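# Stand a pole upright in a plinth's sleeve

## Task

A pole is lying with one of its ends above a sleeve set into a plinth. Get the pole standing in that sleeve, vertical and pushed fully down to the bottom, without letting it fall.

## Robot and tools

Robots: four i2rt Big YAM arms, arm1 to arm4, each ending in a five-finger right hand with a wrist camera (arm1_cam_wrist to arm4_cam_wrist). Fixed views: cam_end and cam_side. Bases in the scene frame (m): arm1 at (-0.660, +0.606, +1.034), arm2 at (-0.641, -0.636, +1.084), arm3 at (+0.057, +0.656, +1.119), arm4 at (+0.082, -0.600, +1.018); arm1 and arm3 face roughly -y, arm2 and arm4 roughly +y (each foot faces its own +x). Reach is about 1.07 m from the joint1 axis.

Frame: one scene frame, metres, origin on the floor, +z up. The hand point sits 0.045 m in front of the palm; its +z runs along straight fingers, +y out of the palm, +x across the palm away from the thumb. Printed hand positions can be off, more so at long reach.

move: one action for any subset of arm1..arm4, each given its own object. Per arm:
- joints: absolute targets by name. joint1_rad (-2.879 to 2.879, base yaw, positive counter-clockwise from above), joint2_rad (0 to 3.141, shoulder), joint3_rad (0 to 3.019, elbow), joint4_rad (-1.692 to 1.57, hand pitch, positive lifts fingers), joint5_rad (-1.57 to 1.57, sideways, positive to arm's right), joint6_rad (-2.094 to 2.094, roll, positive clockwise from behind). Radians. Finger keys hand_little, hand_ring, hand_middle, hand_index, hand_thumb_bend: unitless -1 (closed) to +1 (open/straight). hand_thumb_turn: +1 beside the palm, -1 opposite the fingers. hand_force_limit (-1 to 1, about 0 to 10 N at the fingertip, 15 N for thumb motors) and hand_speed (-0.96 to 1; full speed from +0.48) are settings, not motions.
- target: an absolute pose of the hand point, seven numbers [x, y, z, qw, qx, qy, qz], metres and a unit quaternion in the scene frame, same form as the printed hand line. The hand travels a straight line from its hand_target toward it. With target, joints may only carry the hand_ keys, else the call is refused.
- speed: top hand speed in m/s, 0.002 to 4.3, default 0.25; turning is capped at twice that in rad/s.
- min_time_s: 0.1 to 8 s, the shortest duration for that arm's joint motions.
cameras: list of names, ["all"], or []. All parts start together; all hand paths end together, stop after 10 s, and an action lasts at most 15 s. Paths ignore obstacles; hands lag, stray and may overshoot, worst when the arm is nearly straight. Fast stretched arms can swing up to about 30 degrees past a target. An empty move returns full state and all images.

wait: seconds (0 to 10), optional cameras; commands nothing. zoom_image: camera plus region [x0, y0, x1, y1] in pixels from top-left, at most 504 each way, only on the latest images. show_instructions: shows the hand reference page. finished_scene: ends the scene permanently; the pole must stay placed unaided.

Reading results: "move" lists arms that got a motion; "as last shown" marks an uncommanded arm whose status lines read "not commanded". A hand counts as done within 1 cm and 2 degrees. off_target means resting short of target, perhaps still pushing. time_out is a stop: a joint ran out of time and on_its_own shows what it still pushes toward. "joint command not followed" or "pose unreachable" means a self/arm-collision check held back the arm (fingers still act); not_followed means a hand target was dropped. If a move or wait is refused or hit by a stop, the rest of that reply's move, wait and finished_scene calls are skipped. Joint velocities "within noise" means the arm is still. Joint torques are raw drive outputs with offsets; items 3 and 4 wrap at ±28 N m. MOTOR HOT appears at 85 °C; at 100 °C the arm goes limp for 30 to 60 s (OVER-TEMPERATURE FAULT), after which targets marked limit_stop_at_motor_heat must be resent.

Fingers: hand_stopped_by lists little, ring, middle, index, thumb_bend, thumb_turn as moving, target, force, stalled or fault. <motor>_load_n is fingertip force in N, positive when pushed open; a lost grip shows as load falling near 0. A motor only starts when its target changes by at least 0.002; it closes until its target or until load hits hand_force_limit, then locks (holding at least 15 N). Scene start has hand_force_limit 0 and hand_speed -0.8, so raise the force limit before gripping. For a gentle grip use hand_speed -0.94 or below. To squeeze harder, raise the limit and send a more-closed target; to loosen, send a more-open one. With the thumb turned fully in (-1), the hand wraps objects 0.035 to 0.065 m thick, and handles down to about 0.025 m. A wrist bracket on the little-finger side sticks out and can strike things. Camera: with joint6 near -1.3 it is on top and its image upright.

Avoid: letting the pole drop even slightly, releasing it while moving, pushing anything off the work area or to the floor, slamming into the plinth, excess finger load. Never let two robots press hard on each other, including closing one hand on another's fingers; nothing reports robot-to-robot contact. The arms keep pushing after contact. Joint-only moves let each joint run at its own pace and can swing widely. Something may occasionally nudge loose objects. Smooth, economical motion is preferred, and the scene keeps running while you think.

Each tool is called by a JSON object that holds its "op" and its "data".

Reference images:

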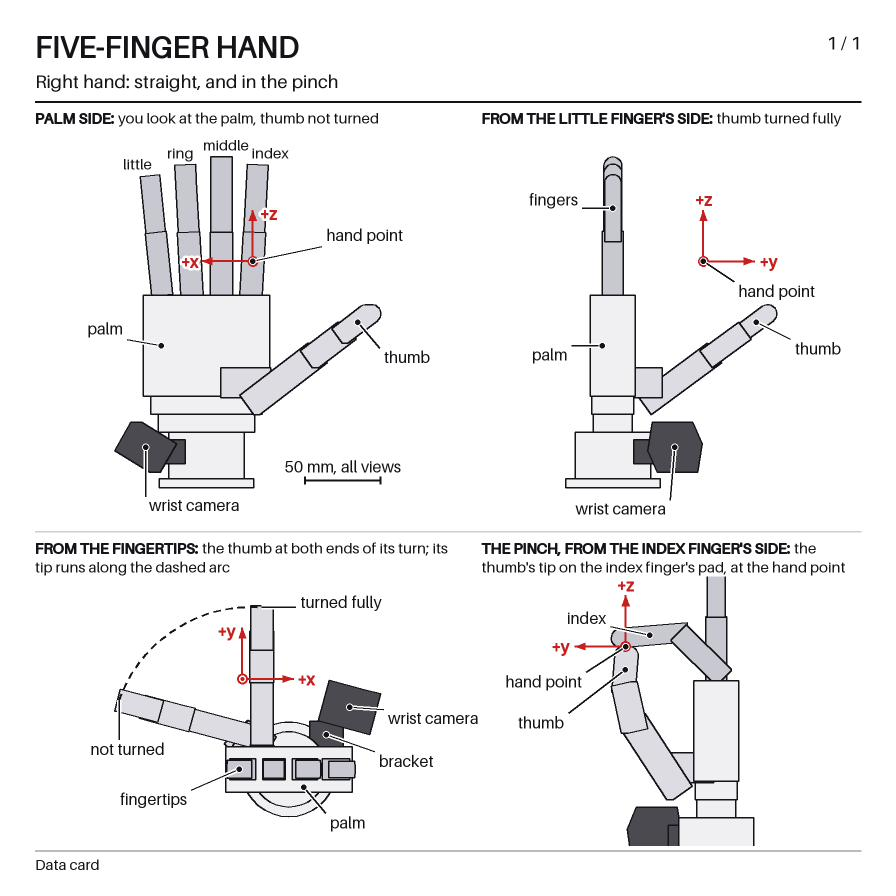

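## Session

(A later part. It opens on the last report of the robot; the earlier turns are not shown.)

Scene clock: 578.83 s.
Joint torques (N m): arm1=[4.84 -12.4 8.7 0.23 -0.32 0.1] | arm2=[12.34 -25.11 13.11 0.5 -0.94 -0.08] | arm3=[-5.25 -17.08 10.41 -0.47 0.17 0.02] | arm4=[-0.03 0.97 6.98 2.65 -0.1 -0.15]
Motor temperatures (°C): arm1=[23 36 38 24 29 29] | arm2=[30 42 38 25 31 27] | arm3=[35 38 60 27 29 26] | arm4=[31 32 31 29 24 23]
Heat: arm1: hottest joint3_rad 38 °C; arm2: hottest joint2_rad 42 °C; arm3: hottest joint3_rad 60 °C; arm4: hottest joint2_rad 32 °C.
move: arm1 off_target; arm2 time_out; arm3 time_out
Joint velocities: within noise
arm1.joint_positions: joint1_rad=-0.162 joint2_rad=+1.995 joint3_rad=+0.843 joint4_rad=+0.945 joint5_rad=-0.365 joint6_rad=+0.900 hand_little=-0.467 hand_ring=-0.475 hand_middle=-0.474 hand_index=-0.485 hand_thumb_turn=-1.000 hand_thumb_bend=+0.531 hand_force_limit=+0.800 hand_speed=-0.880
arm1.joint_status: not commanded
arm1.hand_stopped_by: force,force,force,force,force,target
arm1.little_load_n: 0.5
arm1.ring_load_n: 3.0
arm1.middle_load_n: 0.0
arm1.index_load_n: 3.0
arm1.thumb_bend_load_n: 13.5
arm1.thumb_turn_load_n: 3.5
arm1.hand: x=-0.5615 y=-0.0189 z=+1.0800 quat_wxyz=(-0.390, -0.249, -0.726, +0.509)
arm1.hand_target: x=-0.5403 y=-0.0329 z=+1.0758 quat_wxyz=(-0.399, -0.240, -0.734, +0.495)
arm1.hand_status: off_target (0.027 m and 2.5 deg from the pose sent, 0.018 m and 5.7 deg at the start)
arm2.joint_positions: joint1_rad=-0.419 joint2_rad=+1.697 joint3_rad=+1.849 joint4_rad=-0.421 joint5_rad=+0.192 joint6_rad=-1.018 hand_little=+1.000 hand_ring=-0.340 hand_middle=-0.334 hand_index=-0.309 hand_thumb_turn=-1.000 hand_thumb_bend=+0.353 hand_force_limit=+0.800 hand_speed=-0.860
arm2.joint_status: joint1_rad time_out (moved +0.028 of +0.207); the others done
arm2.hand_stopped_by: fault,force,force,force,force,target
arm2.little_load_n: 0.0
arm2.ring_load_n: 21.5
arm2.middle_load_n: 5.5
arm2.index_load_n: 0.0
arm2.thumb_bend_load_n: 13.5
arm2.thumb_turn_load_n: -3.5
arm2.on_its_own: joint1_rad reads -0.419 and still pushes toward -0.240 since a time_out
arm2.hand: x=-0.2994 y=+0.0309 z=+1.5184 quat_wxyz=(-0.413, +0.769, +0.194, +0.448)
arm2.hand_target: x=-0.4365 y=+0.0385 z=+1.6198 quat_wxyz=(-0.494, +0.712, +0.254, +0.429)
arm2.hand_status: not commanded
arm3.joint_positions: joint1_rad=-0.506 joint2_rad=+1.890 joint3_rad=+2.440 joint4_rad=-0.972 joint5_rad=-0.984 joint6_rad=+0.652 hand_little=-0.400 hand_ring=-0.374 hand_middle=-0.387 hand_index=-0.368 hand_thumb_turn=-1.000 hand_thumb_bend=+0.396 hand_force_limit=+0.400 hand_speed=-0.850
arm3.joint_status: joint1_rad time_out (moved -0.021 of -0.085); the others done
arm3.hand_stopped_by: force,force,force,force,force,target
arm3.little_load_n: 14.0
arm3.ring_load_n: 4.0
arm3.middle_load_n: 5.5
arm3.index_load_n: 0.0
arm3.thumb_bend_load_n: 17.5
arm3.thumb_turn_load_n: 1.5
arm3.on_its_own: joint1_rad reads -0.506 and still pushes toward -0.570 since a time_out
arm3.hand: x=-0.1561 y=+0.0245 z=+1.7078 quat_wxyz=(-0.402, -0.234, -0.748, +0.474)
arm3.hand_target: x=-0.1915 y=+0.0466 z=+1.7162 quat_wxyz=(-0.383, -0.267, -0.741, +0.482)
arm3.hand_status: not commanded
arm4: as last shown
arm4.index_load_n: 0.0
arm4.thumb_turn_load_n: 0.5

{"op": "move", "data": {"arm2": {"joints":{"joint1_rad":-0.22,"joint2_rad":1.58,"joint3_rad":1.92,"joint4_rad":-0.47,"joint5_rad":0.18,"joint6_rad":-1.03},"min_time_s":4}, "arm3": {"joints":{"joint1_rad":-0.506,"joint2_rad":1.90,"joint3_rad":2.435,"joint4_rad":-0.98,"joint5_rad":-0.984,"joint6_rad":0.652},"min_time_s":4}, "cameras": ["arm3_cam_wrist"]}}

Scene clock: 587.10 s.
Joint torques (N m): arm1=[4.84 -12.75 8.06 0.7 -0.33 0.15] | arm2=[13.27 -24.53 14.34 1.13 -1.49 -0.07] | arm3=[-1.14 -16.15 8.47 0.38 -0.46 -0.11] | arm4=[-0.15 0.56 6.99 2.65 -0.1 -0.15]
Motor temperatures (°C): arm1=[23 36 39 24 29 29] | arm2=[31 42 38 25 31 27] | arm3=[34 38 57 27 29 25] | arm4=[31 32 31 29 23 23]
Heat: arm1: hottest joint3_rad 39 °C; arm2: hottest joint2_rad 42 °C; arm3: hottest joint3_rad 57 °C; arm4: hottest joint2_rad 32 °C.
move: arm2 time_out; arm3 done
Joint velocities: within noise
arm1, arm4: as last shown
arm1.joint_positions: joint1_rad=-0.161 joint2_rad=+1.995 joint3_rad=+0.849 joint4_rad=+0.935 joint5_rad=-0.364 joint6_rad=+0.900 hand_little=-0.467 hand_ring=-0.475 hand_middle=-0.474 hand_index=-0.485 hand_thumb_turn=-1.000 hand_thumb_bend=+0.531 hand_force_limit=+0.800 hand_speed=-0.880
arm1.middle_load_n: 0.5
arm1.index_load_n: 4.0
arm1.thumb_turn_load_n: 4.0
arm1.hand: x=-0.5612 y=-0.0208 z=+1.0800 quat_wxyz=(-0.389, -0.250, -0.727, +0.508)
arm1.hand_target: x=-0.5401 y=-0.0328 z=+1.0758 quat_wxyz=(-0.400, -0.240, -0.734, +0.495)
arm2.joint_positions: joint1_rad=-0.417 joint2_rad=+1.697 joint3_rad=+1.853 joint4_rad=-0.438 joint5_rad=+0.216 joint6_rad=-1.022 hand_little=+1.000 hand_ring=-0.340 hand_middle=-0.334 hand_index=-0.309 hand_thumb_turn=-1.000 hand_thumb_bend=+0.353 hand_force_limit=+0.800 hand_speed=-0.860
arm2.joint_status: joint1_rad time_out (moved +0.002 of +0.199); joint5_rad time_out (moved +0.024 of -0.012); the others done
arm2.hand_stopped_by: fault,force,force,force,force,target
arm2.little_load_n: 0.0
arm2.ring_load_n: 19.0
arm2.middle_load_n: 3.5
arm2.index_load_n: 0.0
arm2.thumb_bend_load_n: 15.5
arm2.thumb_turn_load_n: -2.5
arm2.on_its_own: joint1_rad reads -0.417 and still pushes toward -0.220 since a time_out; joint5_rad reads +0.216 and still pushes toward +0.180 since a time_out
arm2.hand: x=-0.2982 y=+0.0268 z=+1.5173 quat_wxyz=(-0.402, +0.773, +0.191, +0.452)
arm2.hand_target: x=-0.4488 y=+0.0410 z=+1.6321 quat_wxyz=(-0.502, +0.705, +0.255, +0.431)
arm2.hand_status: not commanded
arm3.joint_positions: joint1_rad=-0.494 joint2_rad=+1.895 joint3_rad=+2.440 joint4_rad=-0.953 joint5_rad=-0.982 joint6_rad=+0.665 hand_little=-0.400 hand_ring=-0.374 hand_middle=-0.387 hand_index=-0.368 hand_thumb_turn=-1.000 hand_thumb_bend=+0.396 hand_force_limit=+0.400 hand_speed=-0.850
arm3.joint_status: all done
arm3.hand_stopped_by: force,force,force,force,force,target
arm3.little_load_n: 11.5
arm3.ring_load_n: 3.0
arm3.middle_load_n: 6.5
arm3.index_load_n: 0.0
arm3.thumb_bend_load_n: 16.5
arm3.thumb_turn_load_n: 3.5
arm3.hand: x=-0.1514 y=+0.0183 z=+1.7071 quat_wxyz=(-0.406, -0.231, -0.746, +0.475)
arm3.hand_target: x=-0.1592 y=+0.0207 z=+1.6984 quat_wxyz=(-0.405, -0.241, -0.749, +0.465)
arm3.hand_status: not commanded
arm4.thumb_turn_load_n: 0.0

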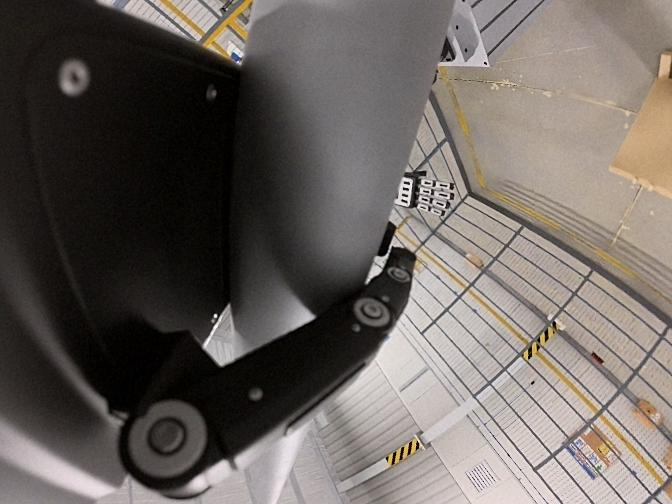

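{"op": "move", "data": {"arm3": {"joints":{"hand_little":1,"hand_ring":1,"hand_middle":1,"hand_index":1,"hand_thumb_bend":1,"hand_speed":-0.75}}, "cameras": ["arm3_cam_wrist","cam_side"]}}

Scene clock: 592.70 s.
Joint torques (N m): arm1=[5.07 -12.4 7.32 1.05 -0.6 0.05] | arm2=[13.16 -23.88 14.3 2.28 -2.26 -0.06] | arm3=[0.15 -16.09 8.5 0.94 -0.71 -0.12] | arm4=[-0.03 0.79 6.97 2.62 -0.1 -0.14]
Motor temperatures (°C): arm1=[23 36 39 24 29 28] | arm2=[31 42 38 25 32 27] | arm3=[34 38 55 27 29 25] | arm4=[31 32 31 29 23 23]
Heat: arm1: hottest joint3_rad 39 °C; arm2: hottest joint2_rad 42 °C; arm3: hottest joint3_rad 55 °C; arm4: hottest joint2_rad 32 °C.
move: arm3 done
Joint velocities: within noise
arm1, arm2, arm4: as last shown
arm1.joint_positions: joint1_rad=-0.161 joint2_rad=+1.995 joint3_rad=+0.858 joint4_rad=+0.925 joint5_rad=-0.358 joint6_rad=+0.905 hand_little=-0.467 hand_ring=-0.475 hand_middle=-0.474 hand_index=-0.485 hand_thumb_turn=-1.000 hand_thumb_bend=+0.531 hand_force_limit=+0.800 hand_speed=-0.880
arm1.little_load_n: 0.0
arm1.ring_load_n: 2.5
arm1.middle_load_n: 0.0
arm1.thumb_bend_load_n: 13.0
arm1.thumb_turn_load_n: 4.5
arm1.hand: x=-0.5624 y=-0.0246 z=+1.0814 quat_wxyz=(-0.388, -0.254, -0.726, +0.508)
arm1.hand_target: x=-0.5403 y=-0.0329 z=+1.0758 quat_wxyz=(-0.399, -0.240, -0.734, +0.495)
arm2.joint_positions: joint1_rad=-0.413 joint2_rad=+1.684 joint3_rad=+1.853 joint4_rad=-0.472 joint5_rad=+0.235 joint6_rad=-1.024 hand_little=+1.000 hand_ring=-0.340 hand_middle=-0.335 hand_index=-0.309 hand_thumb_turn=-1.000 hand_thumb_bend=+0.353 hand_force_limit=+0.800 hand_speed=-0.860
arm2.ring_load_n: 12.0
arm2.middle_load_n: 0.5
arm2.thumb_bend_load_n: 17.0
arm2.thumb_turn_load_n: 0.0
arm2.on_its_own: joint1_rad reads -0.413 and still pushes toward -0.220 since a time_out; joint5_rad reads +0.235 and still pushes toward +0.180 since a time_out
arm2.hand: x=-0.3011 y=+0.0176 z=+1.5198 quat_wxyz=(-0.391, +0.779, +0.190, +0.453)
arm2.hand_target: x=-0.4487 y=+0.0409 z=+1.6322 quat_wxyz=(-0.502, +0.705, +0.255, +0.431)
arm3.joint_positions: joint1_rad=-0.511 joint2_rad=+1.895 joint3_rad=+2.440 joint4_rad=-0.966 joint5_rad=-0.976 joint6_rad=+0.665 hand_little=+1.000 hand_ring=+1.000 hand_middle=+1.000 hand_index=+1.000 hand_thumb_turn=-1.000 hand_thumb_bend=+1.000 hand_force_limit=+0.400 hand_speed=-0.750
arm3.joint_status: all done
arm3.hand_stopped_by: target,target,target,target,target,target
arm3.little_load_n: 0.0
arm3.ring_load_n: 0.0
arm3.middle_load_n: 0.0
arm3.index_load_n: 0.0
arm3.thumb_bend_load_n: 0.0
arm3.thumb_turn_load_n: 0.0
arm3.hand: x=-0.1624 y=+0.0220 z=+1.7052 quat_wxyz=(-0.401, -0.243, -0.745, +0.474)
arm3.hand_target: x=-0.1593 y=+0.0207 z=+1.6984 quat_wxyz=(-0.405, -0.241, -0.749, +0.466)
arm3.hand_status: not commanded
arm4.ring_load_n: -0.5

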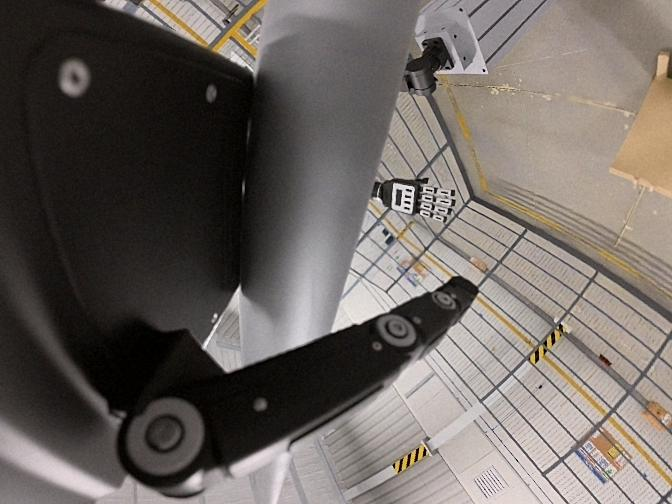

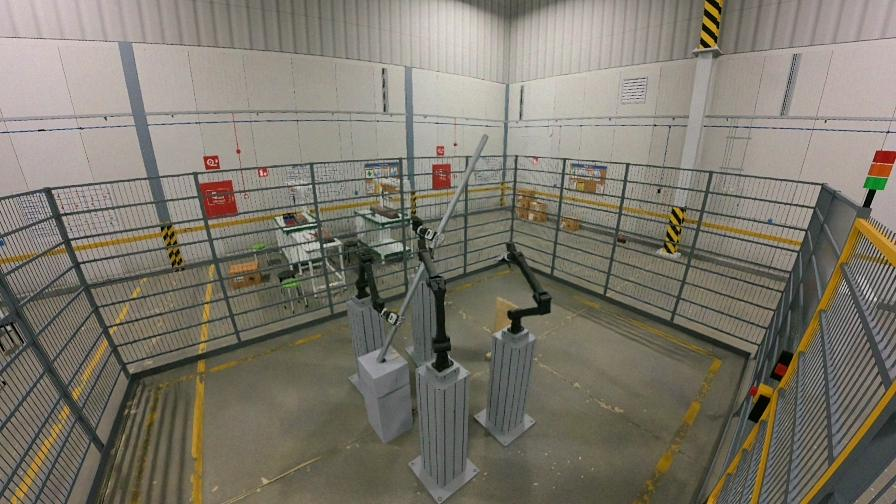

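{"op": "move", "data": {"arm3": {"target":[-0.215,0.157,1.735,-0.401,-0.243,-0.745,0.474],"speed":0.1}, "cameras": ["arm3_cam_wrist"]}}

Scene clock: 595.83 s.
Joint torques (N m): arm1=[5.36 -12.57 7.35 1.24 -0.51 -0.04] | arm2=[12.57 -23 14.3 2.56 -2.52 -0.03] | arm3=[-0.32 -15.79 9.99 1.06 -0.74 -0.15] | arm4=[-0.21 0.67 6.99 2.59 -0.1 -0.15]
Motor temperatures (°C): arm1=[23 36 38 24 29 28] | arm2=[31 42 38 25 32 26] | arm3=[34 38 55 27 29 25] | arm4=[31 32 31 29 23 23]
Heat: arm1: hottest joint3_rad 38 °C; arm2: hottest joint2_rad 42 °C; arm3: hottest joint3_rad 55 °C; arm4: hottest joint2_rad 32 °C.
move: arm3 off_target
Joint velocities: within noise
arm1, arm2, arm4: as last shown
arm1.joint_positions: joint1_rad=-0.165 joint2_rad=+1.995 joint3_rad=+0.859 joint4_rad=+0.925 joint5_rad=-0.360 joint6_rad=+0.912 hand_little=-0.467 hand_ring=-0.475 hand_middle=-0.474 hand_index=-0.485 hand_thumb_turn=-1.000 hand_thumb_bend=+0.531 hand_force_limit=+0.800 hand_speed=-0.880
arm1.ring_load_n: 2.0
arm1.index_load_n: 3.5
arm1.hand: x=-0.5644 y=-0.0252 z=+1.0824 quat_wxyz=(-0.390, -0.257, -0.724, +0.507)
arm1.hand_target: x=-0.5401 y=-0.0329 z=+1.0759 quat_wxyz=(-0.400, -0.240, -0.734, +0.495)
arm2.joint_positions: joint1_rad=-0.405 joint2_rad=+1.677 joint3_rad=+1.853 joint4_rad=-0.480 joint5_rad=+0.241 joint6_rad=-1.026 hand_little=+1.000 hand_ring=-0.342 hand_middle=-0.335 hand_index=-0.309 hand_thumb_turn=-1.000 hand_thumb_bend=+0.353 hand_force_limit=+0.800 hand_speed=-0.860
arm2.ring_load_n: 11.0
arm2.middle_load_n: 0.0
arm2.on_its_own: joint1_rad reads -0.405 and still pushes toward -0.220 since a time_out; joint5_rad reads +0.241 and still pushes toward +0.180 since a time_out
arm2.hand: x=-0.3062 y=+0.0163 z=+1.5231 quat_wxyz=(-0.390, +0.778, +0.192, +0.453)
arm2.hand_target: x=-0.4487 y=+0.0410 z=+1.6322 quat_wxyz=(-0.502, +0.705, +0.255, +0.431)
arm3.joint_positions: joint1_rad=-0.739 joint2_rad=+1.792 joint3_rad=+2.376 joint4_rad=-1.244 joint5_rad=-1.172 joint6_rad=+0.440 hand_little=+1.000 hand_ring=+1.000 hand_middle=+1.000 hand_index=+1.000 hand_thumb_turn=-1.000 hand_thumb_bend=+1.000 hand_force_limit=+0.400 hand_speed=-0.750
arm3.joint_status: not commanded
arm3.hand_stopped_by: target,target,target,target,target,target
arm3.little_load_n: 0.0
arm3.ring_load_n: 0.0
arm3.middle_load_n: 0.0
arm3.index_load_n: 0.0
arm3.thumb_bend_load_n: 0.0
arm3.thumb_turn_load_n: 0.0
arm3.hand: x=-0.2222 y=+0.1495 z=+1.7209 quat_wxyz=(-0.409, -0.258, -0.743, +0.462)
arm3.hand_target: x=-0.2148 y=+0.1570 z=+1.7348 quat_wxyz=(-0.401, -0.243, -0.745, +0.474)
arm3.hand_status: off_target (0.017 m and 2.4 deg from the pose sent, 0.148 m and 0.0 deg at the start)
arm4.ring_load_n: 0.0
arm4.middle_load_n: -0.5

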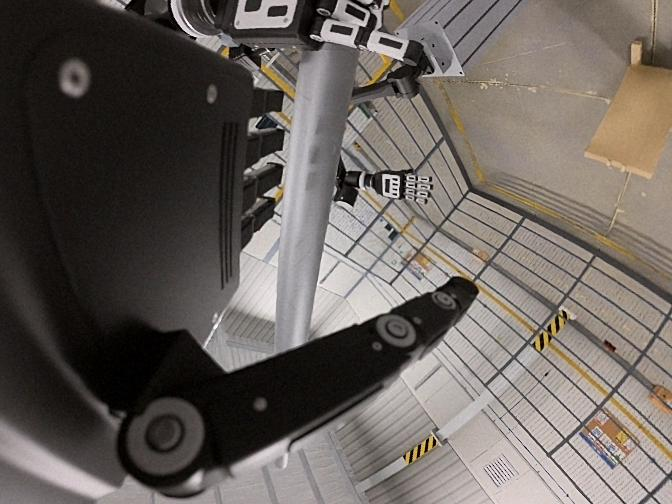

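{"op": "move", "data": {"arm1": {"target":[-0.56,-0.03,1.085,0.41,0.25,0.725,-0.495],"speed":0.05}, "arm2": {"joints":{"joint1_rad":-0.13,"joint2_rad":1.56,"joint3_rad":1.92,"joint4_rad":-0.48,"joint5_rad":0.22,"joint6_rad":-1.04},"min_time_s":4}, "arm3": {"target":[-0.08,0.28,1.62,-0.401,-0.243,-0.745,0.474],"speed":0.1}, "cameras": ["cam_side","cam_end"]}}

{"op": "zoom_image", "data": {"camera": "cam_side", "region": [368, 346, 398, 370]}}

{"op": "zoom_image", "data": {"camera": "cam_end", "region": [432, 344, 462, 368]}}

Scene clock: 605.13 s.
Joint torques (N m): arm1=[6.01 -12.4 6.32 1.89 0.04 -0.29] | arm2=[12.98 -19.96 14.27 2.86 -3.1 0.11] | arm3=[-0.79 -7.77 9.1 1.83 -0.74 0.17] | arm4=[-0.15 0.73 6.98 2.65 -0.09 -0.15]
Motor temperatures (°C): arm1=[23 35 38 24 29 28] | arm2=[31 41 38 25 35 26] | arm3=[34 37 53 27 29 25] | arm4=[31 32 31 29 23 23]
Heat: arm1: hottest joint3_rad 38 °C; arm2: hottest joint2_rad 41 °C; arm3: hottest joint3_rad 53 °C; arm4: hottest joint2_rad 32 °C.
move: arm1 off_target; arm2 time_out; arm3 done
Joint velocities: within noise
arm1.joint_positions: joint1_rad=-0.216 joint2_rad=+1.979 joint3_rad=+0.859 joint4_rad=+0.925 joint5_rad=-0.415 joint6_rad=+0.968 hand_little=-0.467 hand_ring=-0.475 hand_middle=-0.474 hand_index=-0.485 hand_thumb_turn=-1.000 hand_thumb_bend=+0.531 hand_force_limit=+0.800 hand_speed=-0.880
arm1.joint_status: not commanded
arm1.hand_stopped_by: force,force,force,force,force,target
arm1.little_load_n: 1.0
arm1.ring_load_n: 3.0
arm1.middle_load_n: 0.0
arm1.index_load_n: 2.5
arm1.thumb_bend_load_n: 12.5
arm1.thumb_turn_load_n: 2.5
arm1.hand: x=-0.5876 y=-0.0247 z=+1.0966 quat_wxyz=(-0.410, -0.275, -0.711, +0.500)
arm1.hand_target: x=-0.5605 y=-0.0282 z=+1.0856 quat_wxyz=(-0.410, -0.250, -0.724, +0.495)
arm1.hand_status: off_target (0.030 m and 3.3 deg from the pose sent, 0.007 m and 2.8 deg at the start)
arm2.joint_positions: joint1_rad=-0.320 joint2_rad=+1.631 joint3_rad=+1.853 joint4_rad=-0.496 joint5_rad=+0.298 joint6_rad=-1.047 hand_little=+1.000 hand_ring=-0.342 hand_middle=-0.335 hand_index=-0.309 hand_thumb_turn=-1.000 hand_thumb_bend=+0.353 hand_force_limit=+0.800 hand_speed=-0.860
arm2.joint_status: joint1_rad time_out (moved +0.085 of +0.275); joint5_rad time_out (moved +0.056 of -0.021); the others done
arm2.hand_stopped_by: fault,force,force,force,force,target
arm2.little_load_n: 0.0
arm2.ring_load_n: 10.5
arm2.middle_load_n: 1.5
arm2.index_load_n: 0.0
arm2.thumb_bend_load_n: 13.5
arm2.thumb_turn_load_n: 0.0
arm2.on_its_own: joint1_rad reads -0.320 and still pushes toward -0.130 since a time_out; joint5_rad reads +0.298 and still pushes toward +0.222 since a time_out
arm2.hand: x=-0.3584 y=+0.0189 z=+1.5530 quat_wxyz=(-0.398, +0.763, +0.212, +0.463)
arm2.hand_target: x=-0.5034 y=+0.0426 z=+1.6437 quat_wxyz=(-0.513, +0.693, +0.275, +0.425)
arm2.hand_status: not commanded
arm3.joint_positions: joint1_rad=-0.746 joint2_rad=+1.151 joint3_rad=+1.389 joint4_rad=-0.916 joint5_rad=-1.183 joint6_rad=+0.387 hand_little=+1.000 hand_ring=+1.000 hand_middle=+1.000 hand_index=+1.000 hand_thumb_turn=-1.000 hand_thumb_bend=+1.000 hand_force_limit=+0.400 hand_speed=-0.750
arm3.joint_status: not commanded
arm3.hand_stopped_by: target,target,target,target,target,target
arm3.little_load_n: 0.0
arm3.ring_load_n: 0.0
arm3.middle_load_n: 0.0
arm3.index_load_n: 0.0
arm3.thumb_bend_load_n: 0.0
arm3.thumb_turn_load_n: -0.5
arm3.hand: x=-0.0797 y=+0.2770 z=+1.6160 quat_wxyz=(-0.403, -0.243, -0.748, +0.468)
arm3.hand_target: x=-0.0800 y=+0.2800 z=+1.6200 quat_wxyz=(-0.401, -0.243, -0.745, +0.474)
arm3.hand_status: done (0.005 m and 0.8 deg from the pose sent, 0.218 m and 2.4 deg at the start)
arm4.joint_positions: joint1_rad=-0.251 joint2_rad=+0.589 joint3_rad=+1.126 joint4_rad=-0.930 joint5_rad=+0.104 joint6_rad=-0.755 hand_little=+1.000 hand_ring=+1.000 hand_middle=+1.000 hand_index=+1.000 hand_thumb_turn=-1.000 hand_thumb_bend=+1.000 hand_force_limit=+0.700 hand_speed=-0.750
arm4.joint_status: not commanded
arm4.hand_stopped_by: target,target,target,target,target,target
arm4.little_load_n: 0.0
arm4.ring_load_n: 0.0
arm4.middle_load_n: 0.0
arm4.index_load_n: 0.0
arm4.thumb_bend_load_n: 0.0
arm4.thumb_turn_load_n: 0.5
arm4.hand: x=+0.1953 y=-0.3218 z=+1.4457 quat_wxyz=(-0.462, +0.814, +0.180, +0.301)
arm4.hand_target: x=+0.1999 y=-0.3201 z=+1.4500 quat_wxyz=(-0.467, +0.809, +0.179, +0.311)
arm4.hand_status: not commanded
pictures: cam_end, cam_side

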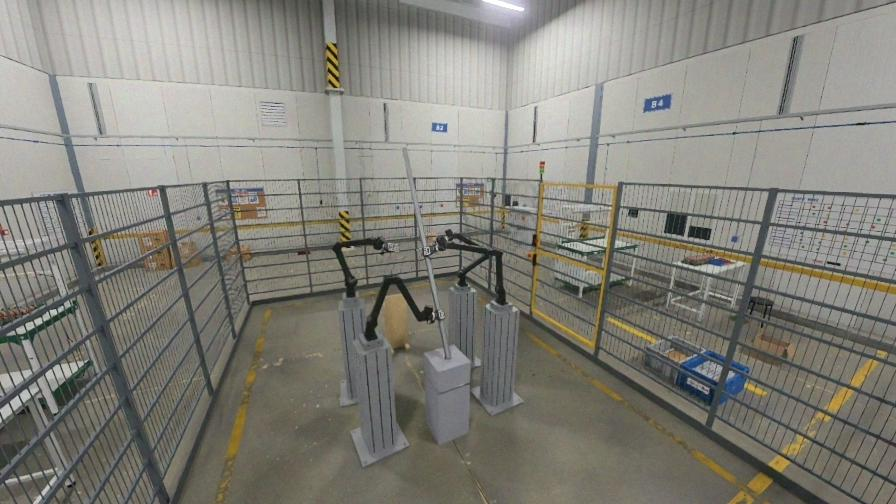

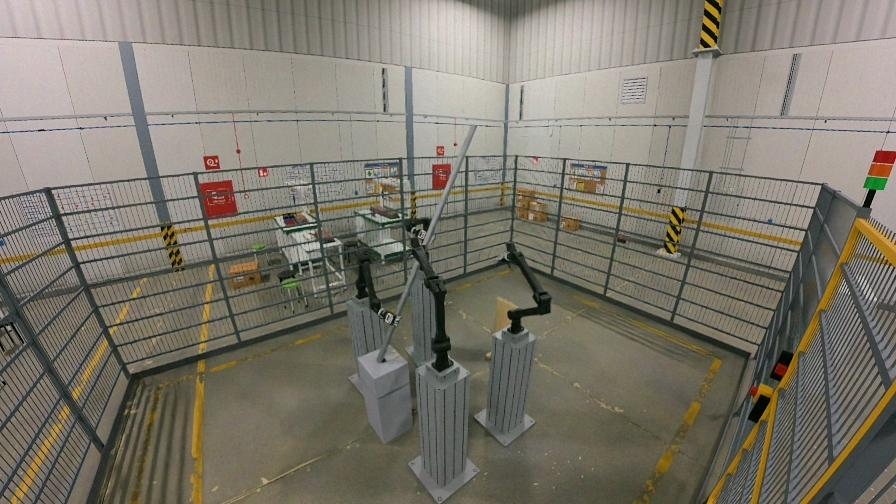

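Scaled by 16.800.

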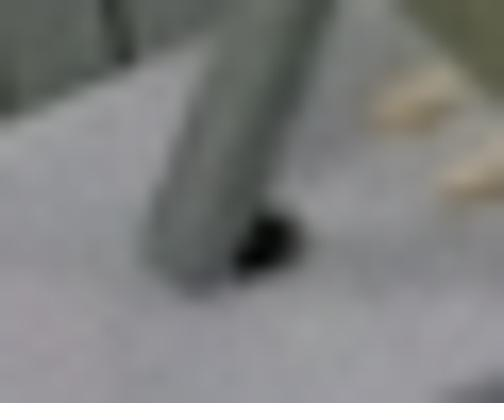

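Scaled by 16.800.

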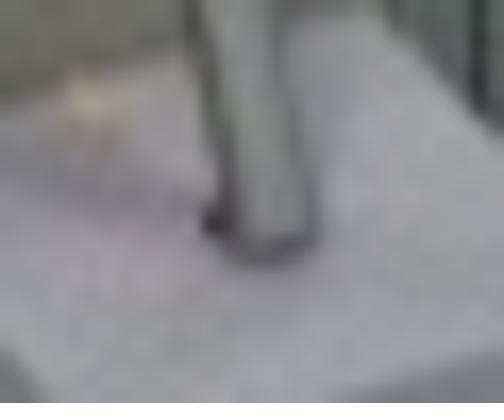

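{"op": "move", "data": {"arm1": {"target":[-0.585,-0.03,1.10,0.435,0.27,0.715,-0.475],"speed":0.04}, "arm2": {"joints":{"joint1_rad":-0.02,"joint2_rad":1.53,"joint3_rad":1.90,"joint4_rad":-0.49,"joint5_rad":0.32,"joint6_rad":-1.09},"min_time_s":4}, "cameras": ["cam_side","cam_end"]}}

{"op": "zoom_image", "data": {"camera": "cam_side", "region": [368, 346, 398, 370]}}

{"op": "zoom_image", "data": {"camera": "cam_end", "region": [432, 344, 462, 368]}}

Scene clock: 616.73 s.
Joint torques (N m): arm1=[6.3 -13.39 6.45 0.99 -0.04 -0.43] | arm2=[11.16 -17.67 12.75 2.95 -3.11 -0.03] | arm3=[-0.79 -7.77 9.1 1.85 -0.74 0.17] | arm4=[-0.03 0.73 6.98 2.61 -0.1 -0.12]
Motor temperatures (°C): arm1=[23 35 38 24 29 28] | arm2=[32 40 39 26 38 26] | arm3=[34 36 51 27 29 25] | arm4=[31 31 31 29 23 23]
Heat: arm1: hottest joint3_rad 38 °C; arm2: hottest joint2_rad 40 °C; arm3: hottest joint3_rad 51 °C; arm4: hottest joint1_rad 31 °C.
move: arm1 off_target; arm2 time_out
Joint velocities: within noise
arm1.joint_positions: joint1_rad=-0.287 joint2_rad=+1.965 joint3_rad=+0.867 joint4_rad=+0.916 joint5_rad=-0.493 joint6_rad=+1.048 hand_little=-0.466 hand_ring=-0.474 hand_middle=-0.474 hand_index=-0.485 hand_thumb_turn=-1.000 hand_thumb_bend=+0.531 hand_force_limit=+0.800 hand_speed=-0.880
arm1.joint_status: not commanded
arm1.hand_stopped_by: force,force,force,force,force,target
arm1.little_load_n: 7.0
arm1.ring_load_n: 6.5
arm1.middle_load_n: 1.5
arm1.index_load_n: 2.0
arm1.thumb_bend_load_n: 11.5
arm1.thumb_turn_load_n: 0.5
arm1.hand: x=-0.6201 y=-0.0237 z=+1.1134 quat_wxyz=(-0.438, -0.301, -0.694, +0.486)
arm1.hand_target: x=-0.5857 y=-0.0273 z=+1.1005 quat_wxyz=(-0.436, -0.270, -0.715, +0.476)
arm1.hand_status: off_target (0.038 m and 4.5 deg from the pose sent, 0.007 m and 4.1 deg at the start)
arm2.joint_positions: joint1_rad=-0.188 joint2_rad=+1.579 joint3_rad=+1.853 joint4_rad=-0.509 joint5_rad=+0.397 joint6_rad=-1.087 hand_little=+1.000 hand_ring=-0.342 hand_middle=-0.334 hand_index=-0.309 hand_thumb_turn=-1.000 hand_thumb_bend=+0.353 hand_force_limit=+0.800 hand_speed=-0.860
arm2.joint_status: joint1_rad time_out (moved +0.132 of +0.300); joint5_rad time_out (moved +0.099 of +0.022); the others done
arm2.hand_stopped_by: fault,force,force,force,force,target
arm2.little_load_n: 0.0
arm2.ring_load_n: 10.0
arm2.middle_load_n: 4.0
arm2.index_load_n: 0.0
arm2.thumb_bend_load_n: 10.5
arm2.thumb_turn_load_n: 0.5
arm2.on_its_own: joint1_rad reads -0.188 and still pushes toward -0.020 since a time_out; joint5_rad reads +0.397 and still pushes toward +0.322 since a time_out
arm2.hand: x=-0.4330 y=+0.0179 z=+1.5895 quat_wxyz=(-0.406, +0.740, +0.240, +0.480)
arm2.hand_target: x=-0.5582 y=+0.0322 z=+1.6517 quat_wxyz=(-0.503, +0.682, +0.299, +0.439)
arm2.hand_status: not commanded
arm3, arm4: as last shown
arm3.thumb_turn_load_n: 0.0
arm4.little_load_n: -0.5
arm4.thumb_turn_load_n: 0.0
pictures: cam_end, cam_side

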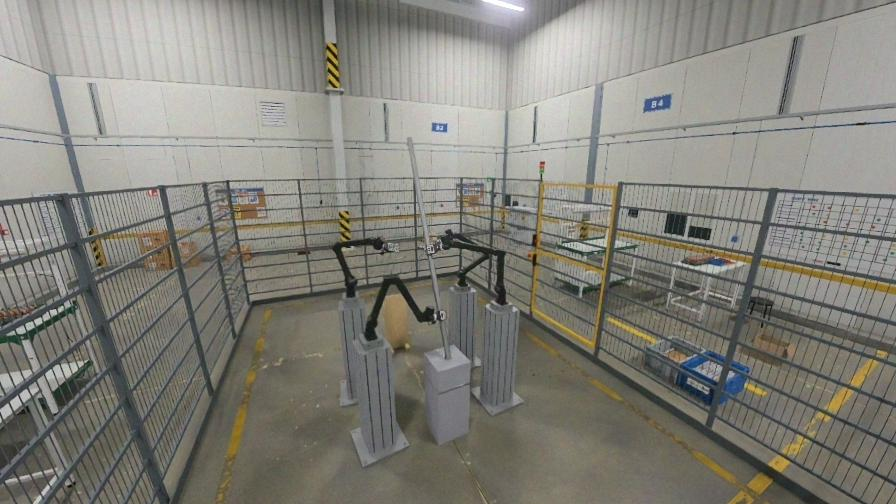

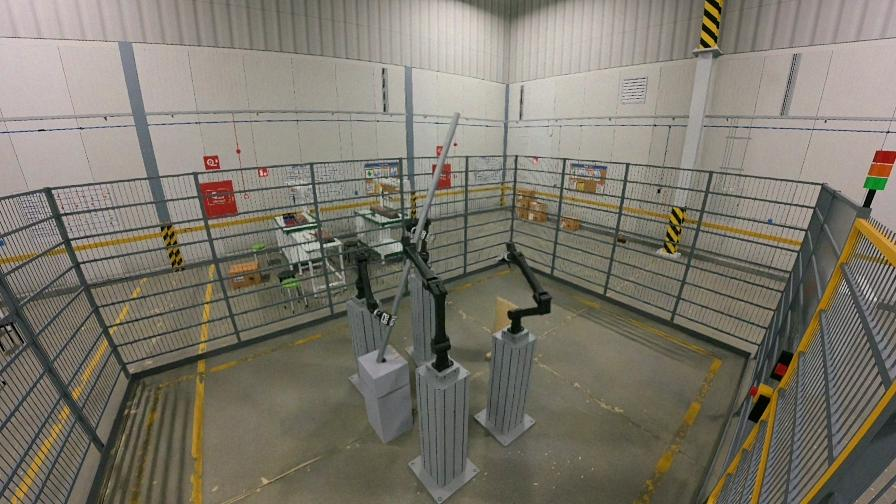

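Scaled by 16.800.

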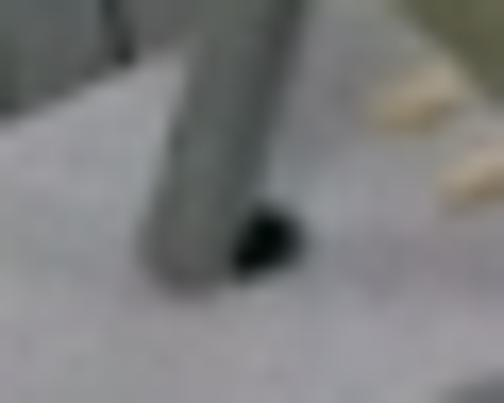

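Scaled by 16.800.

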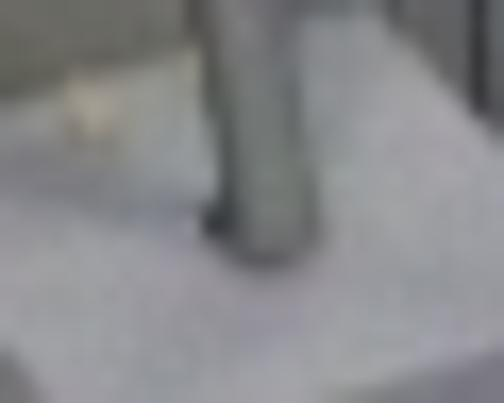

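{"op": "move", "data": {"arm1": {"joints":{"joint1_rad":-0.117,"joint2_rad":1.74,"joint3_rad":0.88,"joint4_rad":0.70,"joint5_rad":-0.35,"joint6_rad":1.05},"min_time_s":5}, "cameras": ["cam_side","cam_end"]}}

{"op": "zoom_image", "data": {"camera": "cam_side", "region": [368, 346, 398, 370]}}

{"op": "zoom_image", "data": {"camera": "cam_end", "region": [432, 344, 462, 368]}}

Scene clock: 627.70 s.
Joint torques (N m): arm1=[14.39 -24.23 6.26 1.42 -0.13 0.39] | arm2=[11.11 -17.32 12.57 3.32 -3.67 0.01] | arm3=[-0.91 -7.77 9.1 1.85 -0.75 0.17] | arm4=[-0.15 0.79 6.97 2.62 -0.1 -0.14]
Motor temperatures (°C): arm1=[23 36 37 24 29 28] | arm2=[32 39 39 26 41 26] | arm3=[33 35 49 27 29 25] | arm4=[31 31 31 29 23 23]
Heat: arm1: hottest joint3_rad 37 °C; arm2: hottest joint5_rad 41 °C; arm3: hottest joint3_rad 49 °C; arm4: hottest joint1_rad 31 °C.
move: arm1 time_out
Joint velocities: within noise
arm1.joint_positions: joint1_rad=-0.249 joint2_rad=+1.872 joint3_rad=+0.862 joint4_rad=+0.719 joint5_rad=-0.350 joint6_rad=+1.018 hand_little=-0.370 hand_ring=-0.448 hand_middle=-0.474 hand_index=-0.485 hand_thumb_turn=-1.000 hand_thumb_bend=+0.535 hand_force_limit=+0.800 hand_speed=-0.880
arm1.joint_status: joint1_rad time_out (moved +0.039 of +0.170); the others done
arm1.hand_stopped_by: force,force,force,force,force,target
arm1.little_load_n: 29.0
arm1.ring_load_n: 23.0
arm1.middle_load_n: 4.0
arm1.index_load_n: 0.0
arm1.thumb_bend_load_n: 33.0
arm1.thumb_turn_load_n: -6.5
arm1.on_its_own: joint1_rad reads -0.249 and still pushes toward -0.117 since a time_out
arm1.hand: x=-0.6187 y=-0.0298 z=+1.1176 quat_wxyz=(-0.383, -0.345, -0.713, +0.475)
arm1.hand_target: x=-0.5368 y=-0.0250 z=+1.2047 quat_wxyz=(-0.439, -0.281, -0.699, +0.490)
arm1.hand_status: not commanded
arm2, arm3, arm4: as last shown
arm2.joint_positions: joint1_rad=-0.184 joint2_rad=+1.574 joint3_rad=+1.853 joint4_rad=-0.522 joint5_rad=+0.411 joint6_rad=-1.087 hand_little=+1.000 hand_ring=-0.342 hand_middle=-0.334 hand_index=-0.309 hand_thumb_turn=-1.000 hand_thumb_bend=+0.353 hand_force_limit=+0.800 hand_speed=-0.860
arm2.middle_load_n: 5.0
arm2.thumb_bend_load_n: 9.5
arm2.thumb_turn_load_n: 2.0
arm2.on_its_own: joint1_rad reads -0.184 and still pushes toward -0.020 since a time_out; joint5_rad reads +0.411 and still pushes toward +0.322 since a time_out
arm2.hand: x=-0.4340 y=+0.0137 z=+1.5900 quat_wxyz=(-0.400, +0.743, +0.238, +0.481)
arm2.hand_target: x=-0.5581 y=+0.0323 z=+1.6515 quat_wxyz=(-0.502, +0.682, +0.299, +0.439)
arm4.little_load_n: 0.0
arm4.thumb_turn_load_n: 0.5
pictures: cam_end, cam_side

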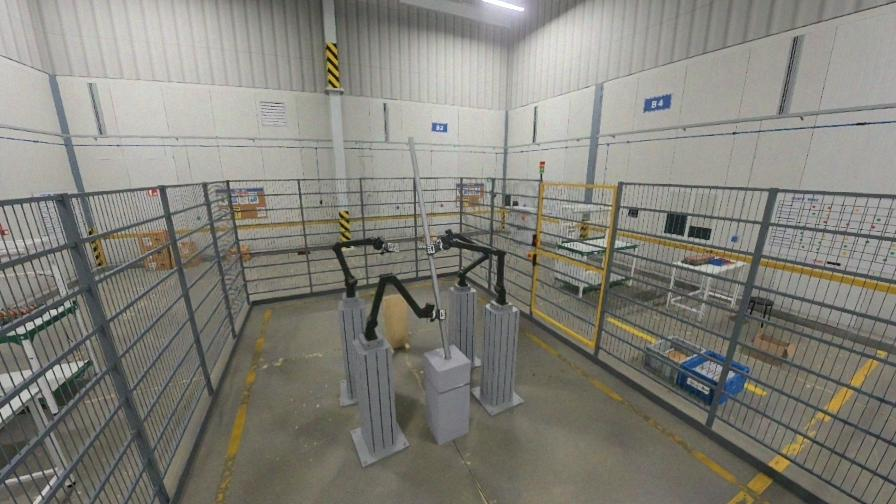

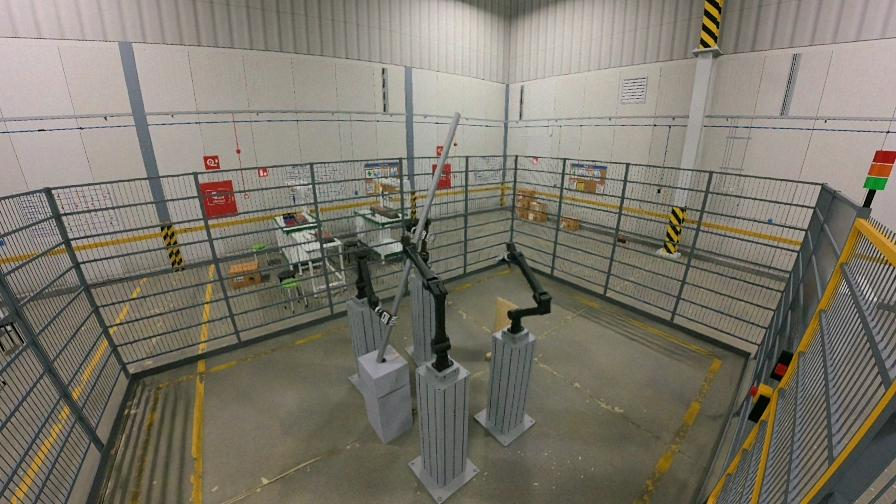

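Scaled by 16.800.

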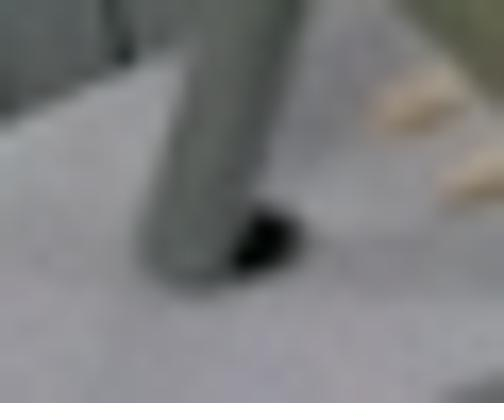

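Scaled by 16.800.

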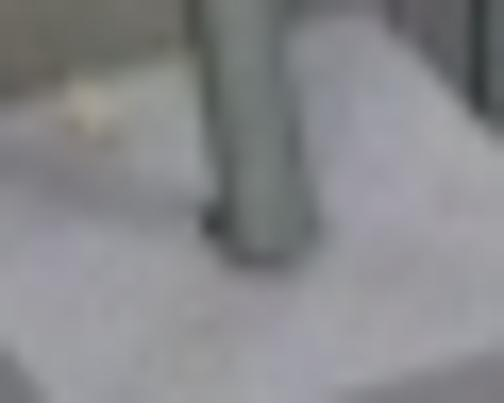

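{"op": "move", "data": {"arm1": {"joints":{"joint4_rad":0.83,"joint5_rad":-0.455},"min_time_s":3}, "cameras": ["arm1_cam_wrist","cam_side"]}}

{"op": "zoom_image", "data": {"camera": "cam_side", "region": [368, 346, 398, 370]}}

Scene clock: 636.73 s.
Joint torques (N m): arm1=[14.62 -24.41 6.39 5.86 -2.73 0.35] | arm2=[11.22 -17.14 12.53 3.28 -3.29 -0.01] | arm3=[-0.91 -7.77 9.07 1.83 -0.74 0.18] | arm4=[-0.03 0.97 6.99 2.66 -0.1 -0.14]
Motor temperatures (°C): arm1=[23 37 37 24 31 28] | arm2=[32 38 39 26 43 26] | arm3=[33 35 48 27 29 25] | arm4=[31 31 31 29 23 23]
Heat: arm1: hottest joint2_rad 37 °C; arm2: hottest joint5_rad 43 °C; arm3: hottest joint3_rad 48 °C; arm4: hottest joint1_rad 31 °C.
move: arm1 time_out
Joint velocities: within noise
arm1.joint_positions: joint1_rad=-0.252 joint2_rad=+1.873 joint3_rad=+0.860 joint4_rad=+0.736 joint5_rad=-0.386 joint6_rad=+1.021 hand_little=-0.370 hand_ring=-0.448 hand_middle=-0.474 hand_index=-0.485 hand_thumb_turn=-1.000 hand_thumb_bend=+0.535 hand_force_limit=+0.800 hand_speed=-0.880
arm1.joint_status: joint4_rad time_out (moved +0.017 of +0.111); joint5_rad time_out (moved -0.036 of -0.105)
arm1.hand_stopped_by: force,force,force,force,force,target
arm1.little_load_n: 22.5
arm1.ring_load_n: 20.5
arm1.middle_load_n: 3.5
arm1.index_load_n: 0.0
arm1.thumb_bend_load_n: 31.5
arm1.thumb_turn_load_n: -5.5
arm1.on_its_own: joint1_rad reads -0.252 and still pushes toward -0.117 since a time_out; joint4_rad reads +0.736 and still pushes toward +0.830 since a time_out; joint5_rad reads -0.386 and still pushes toward -0.455 since a time_out
arm1.hand: x=-0.6145 y=-0.0264 z=+1.1214 quat_wxyz=(-0.397, -0.334, -0.713, +0.472)
arm1.hand_target: x=-0.5210 y=-0.0136 z=+1.2354 quat_wxyz=(-0.484, -0.217, -0.677, +0.510)
arm1.hand_status: not commanded
arm2, arm3, arm4: as last shown
arm2.joint_positions: joint1_rad=-0.184 joint2_rad=+1.574 joint3_rad=+1.853 joint4_rad=-0.517 joint5_rad=+0.402 joint6_rad=-1.088 hand_little=+1.000 hand_ring=-0.342 hand_middle=-0.334 hand_index=-0.309 hand_thumb_turn=-1.000 hand_thumb_bend=+0.353 hand_force_limit=+0.800 hand_speed=-0.860
arm2.ring_load_n: 10.5
arm2.middle_load_n: 5.5
arm2.thumb_turn_load_n: 1.5
arm2.on_its_own: joint1_rad reads -0.184 and still pushes toward -0.020 since a time_out; joint5_rad reads +0.402 and still pushes toward +0.322 since a time_out
arm2.hand: x=-0.4352 y=+0.0155 z=+1.5908 quat_wxyz=(-0.404, +0.741, +0.241, +0.480)
arm2.hand_target: x=-0.5581 y=+0.0324 z=+1.6516 quat_wxyz=(-0.502, +0.682, +0.299, +0.439)
arm3.thumb_bend_load_n: -0.5
arm4.thumb_turn_load_n: 0.0

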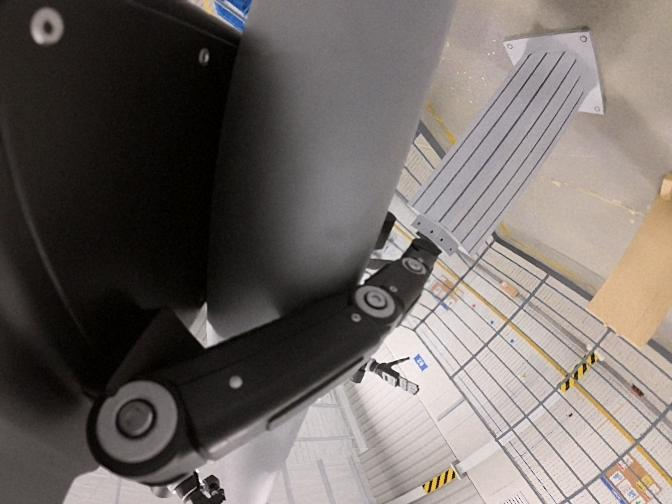

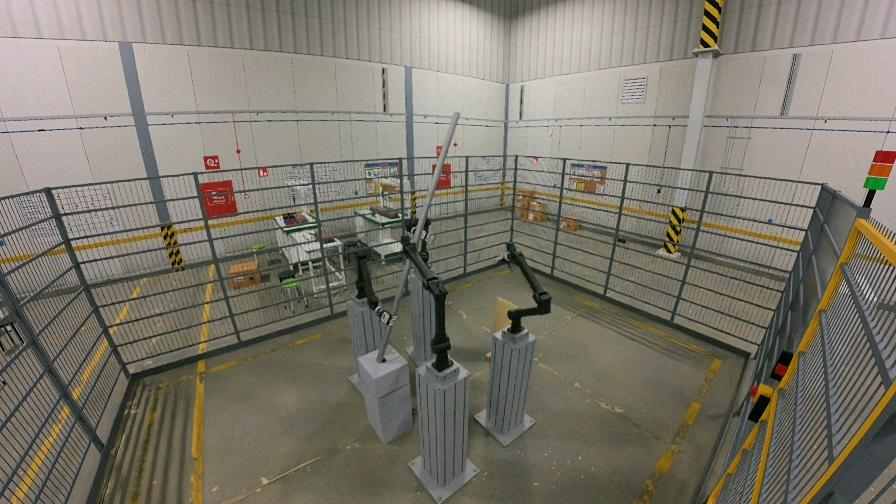

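Scaled by 16.800.

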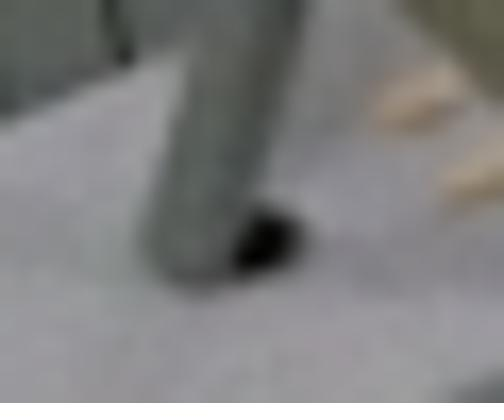

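{"op": "move", "data": {"arm2": {"joints":{"joint1_rad":-0.02,"joint2_rad":1.54,"joint3_rad":1.99,"joint4_rad":-0.51,"joint5_rad":0.36,"joint6_rad":-1.10},"min_time_s":5}, "cameras": ["cam_side","cam_end"]}}

{"op": "zoom_image", "data": {"camera": "cam_side", "region": [368, 346, 398, 370]}}

{"op": "zoom_image", "data": {"camera": "cam_end", "region": [432, 344, 462, 368]}}

Scene clock: 647.30 s.
Joint torques (N m): arm1=[14.15 -24.53 6.98 5.29 -2.51 0.3] | arm2=[11.11 -17.67 17.22 3.26 -2.31 -0.05] | arm3=[-0.85 -7.77 9.1 1.84 -0.74 0.18] | arm4=[-0.09 0.79 6.97 2.58 -0.1 -0.14]
Motor temperatures (°C): arm1=[24 39 37 25 35 28] | arm2=[32 38 41 26 43 26] | arm3=[33 34 47 27 29 25] | arm4=[31 31 31 29 23 23]
Heat: arm1: hottest joint2_rad 39 °C; arm2: hottest joint5_rad 43 °C; arm3: hottest joint3_rad 47 °C; arm4: hottest joint1_rad 31 °C.
move: arm2 time_out
Joint velocities: within noise
arm1, arm3, arm4: as last shown
arm1.joint_positions: joint1_rad=-0.252 joint2_rad=+1.873 joint3_rad=+0.853 joint4_rad=+0.749 joint5_rad=-0.392 joint6_rad=+1.027 hand_little=-0.370 hand_ring=-0.448 hand_middle=-0.474 hand_index=-0.485 hand_thumb_turn=-1.000 hand_thumb_bend=+0.535 hand_force_limit=+0.800 hand_speed=-0.880
arm1.little_load_n: 20.0
arm1.ring_load_n: 19.5
arm1.middle_load_n: 3.0
arm1.thumb_bend_load_n: 31.0
arm1.on_its_own: joint1_rad reads -0.252 and still pushes toward -0.117 since a time_out; joint4_rad reads +0.749 and still pushes toward +0.830 since a time_out; joint5_rad reads -0.392 and still pushes toward -0.455 since a time_out
arm1.hand: x=-0.6132 y=-0.0239 z=+1.1219 quat_wxyz=(-0.401, -0.333, -0.711, +0.472)
arm1.hand_target: x=-0.5209 y=-0.0136 z=+1.2355 quat_wxyz=(-0.484, -0.217, -0.677, +0.510)
arm2.joint_positions: joint1_rad=-0.179 joint2_rad=+1.588 joint3_rad=+1.882 joint4_rad=-0.536 joint5_rad=+0.417 joint6_rad=-1.093 hand_little=+1.000 hand_ring=-0.342 hand_middle=-0.334 hand_index=-0.309 hand_thumb_turn=-1.000 hand_thumb_bend=+0.353 hand_force_limit=+0.800 hand_speed=-0.860
arm2.joint_status: joint1_rad time_out (moved +0.005 of +0.164); joint3_rad time_out (moved +0.029 of +0.137); joint5_rad time_out (moved +0.015 of -0.042); the others done
arm2.hand_stopped_by: fault,force,force,force,force,target
arm2.little_load_n: 0.0
arm2.ring_load_n: 9.0
arm2.middle_load_n: 5.0
arm2.index_load_n: 0.0
arm2.thumb_bend_load_n: 10.0
arm2.thumb_turn_load_n: 3.0
arm2.on_its_own: joint1_rad reads -0.179 and still pushes toward -0.020 since a time_out; joint3_rad reads +1.882 and still pushes toward +1.990 since a time_out; joint5_rad reads +0.417 and still pushes toward +0.360 since a time_out
arm2.hand: x=-0.4359 y=+0.0177 z=+1.5954 quat_wxyz=(-0.399, +0.741, +0.240, +0.483)
arm2.hand_target: x=-0.5513 y=+0.0244 z=+1.6944 quat_wxyz=(-0.512, +0.670, +0.277, +0.460)
arm2.hand_status: not commanded
arm3.thumb_bend_load_n: 0.0
pictures: cam_end, cam_side

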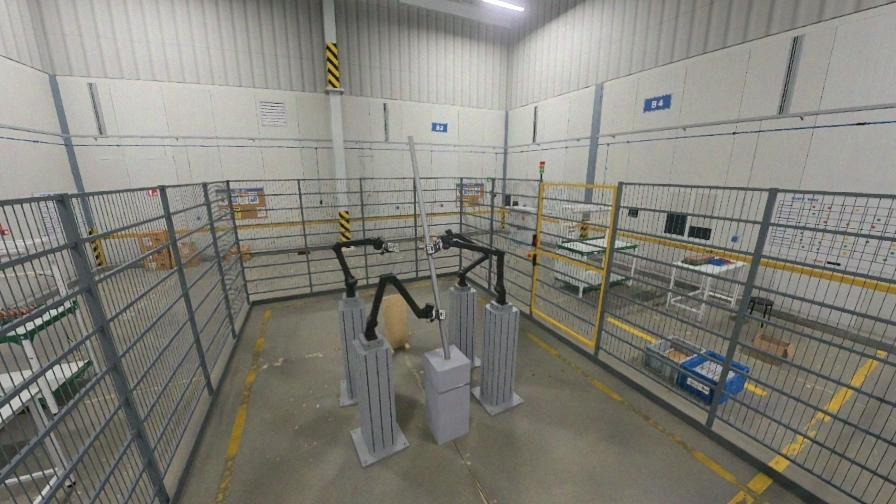

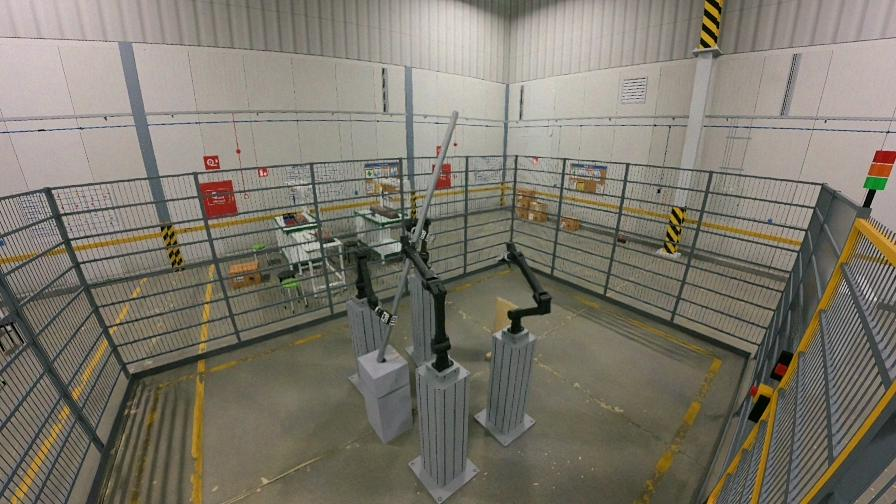

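Scaled by 16.800.

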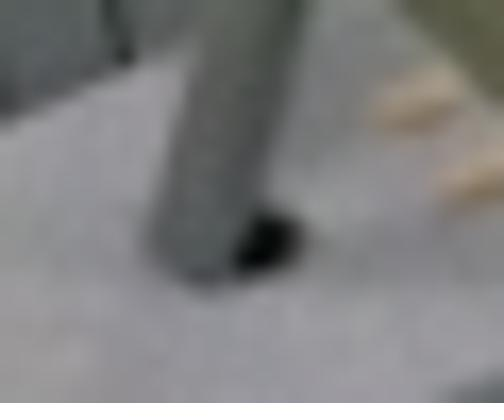

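Scaled by 16.800.

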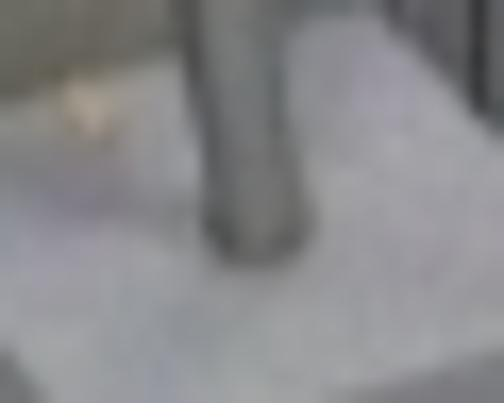

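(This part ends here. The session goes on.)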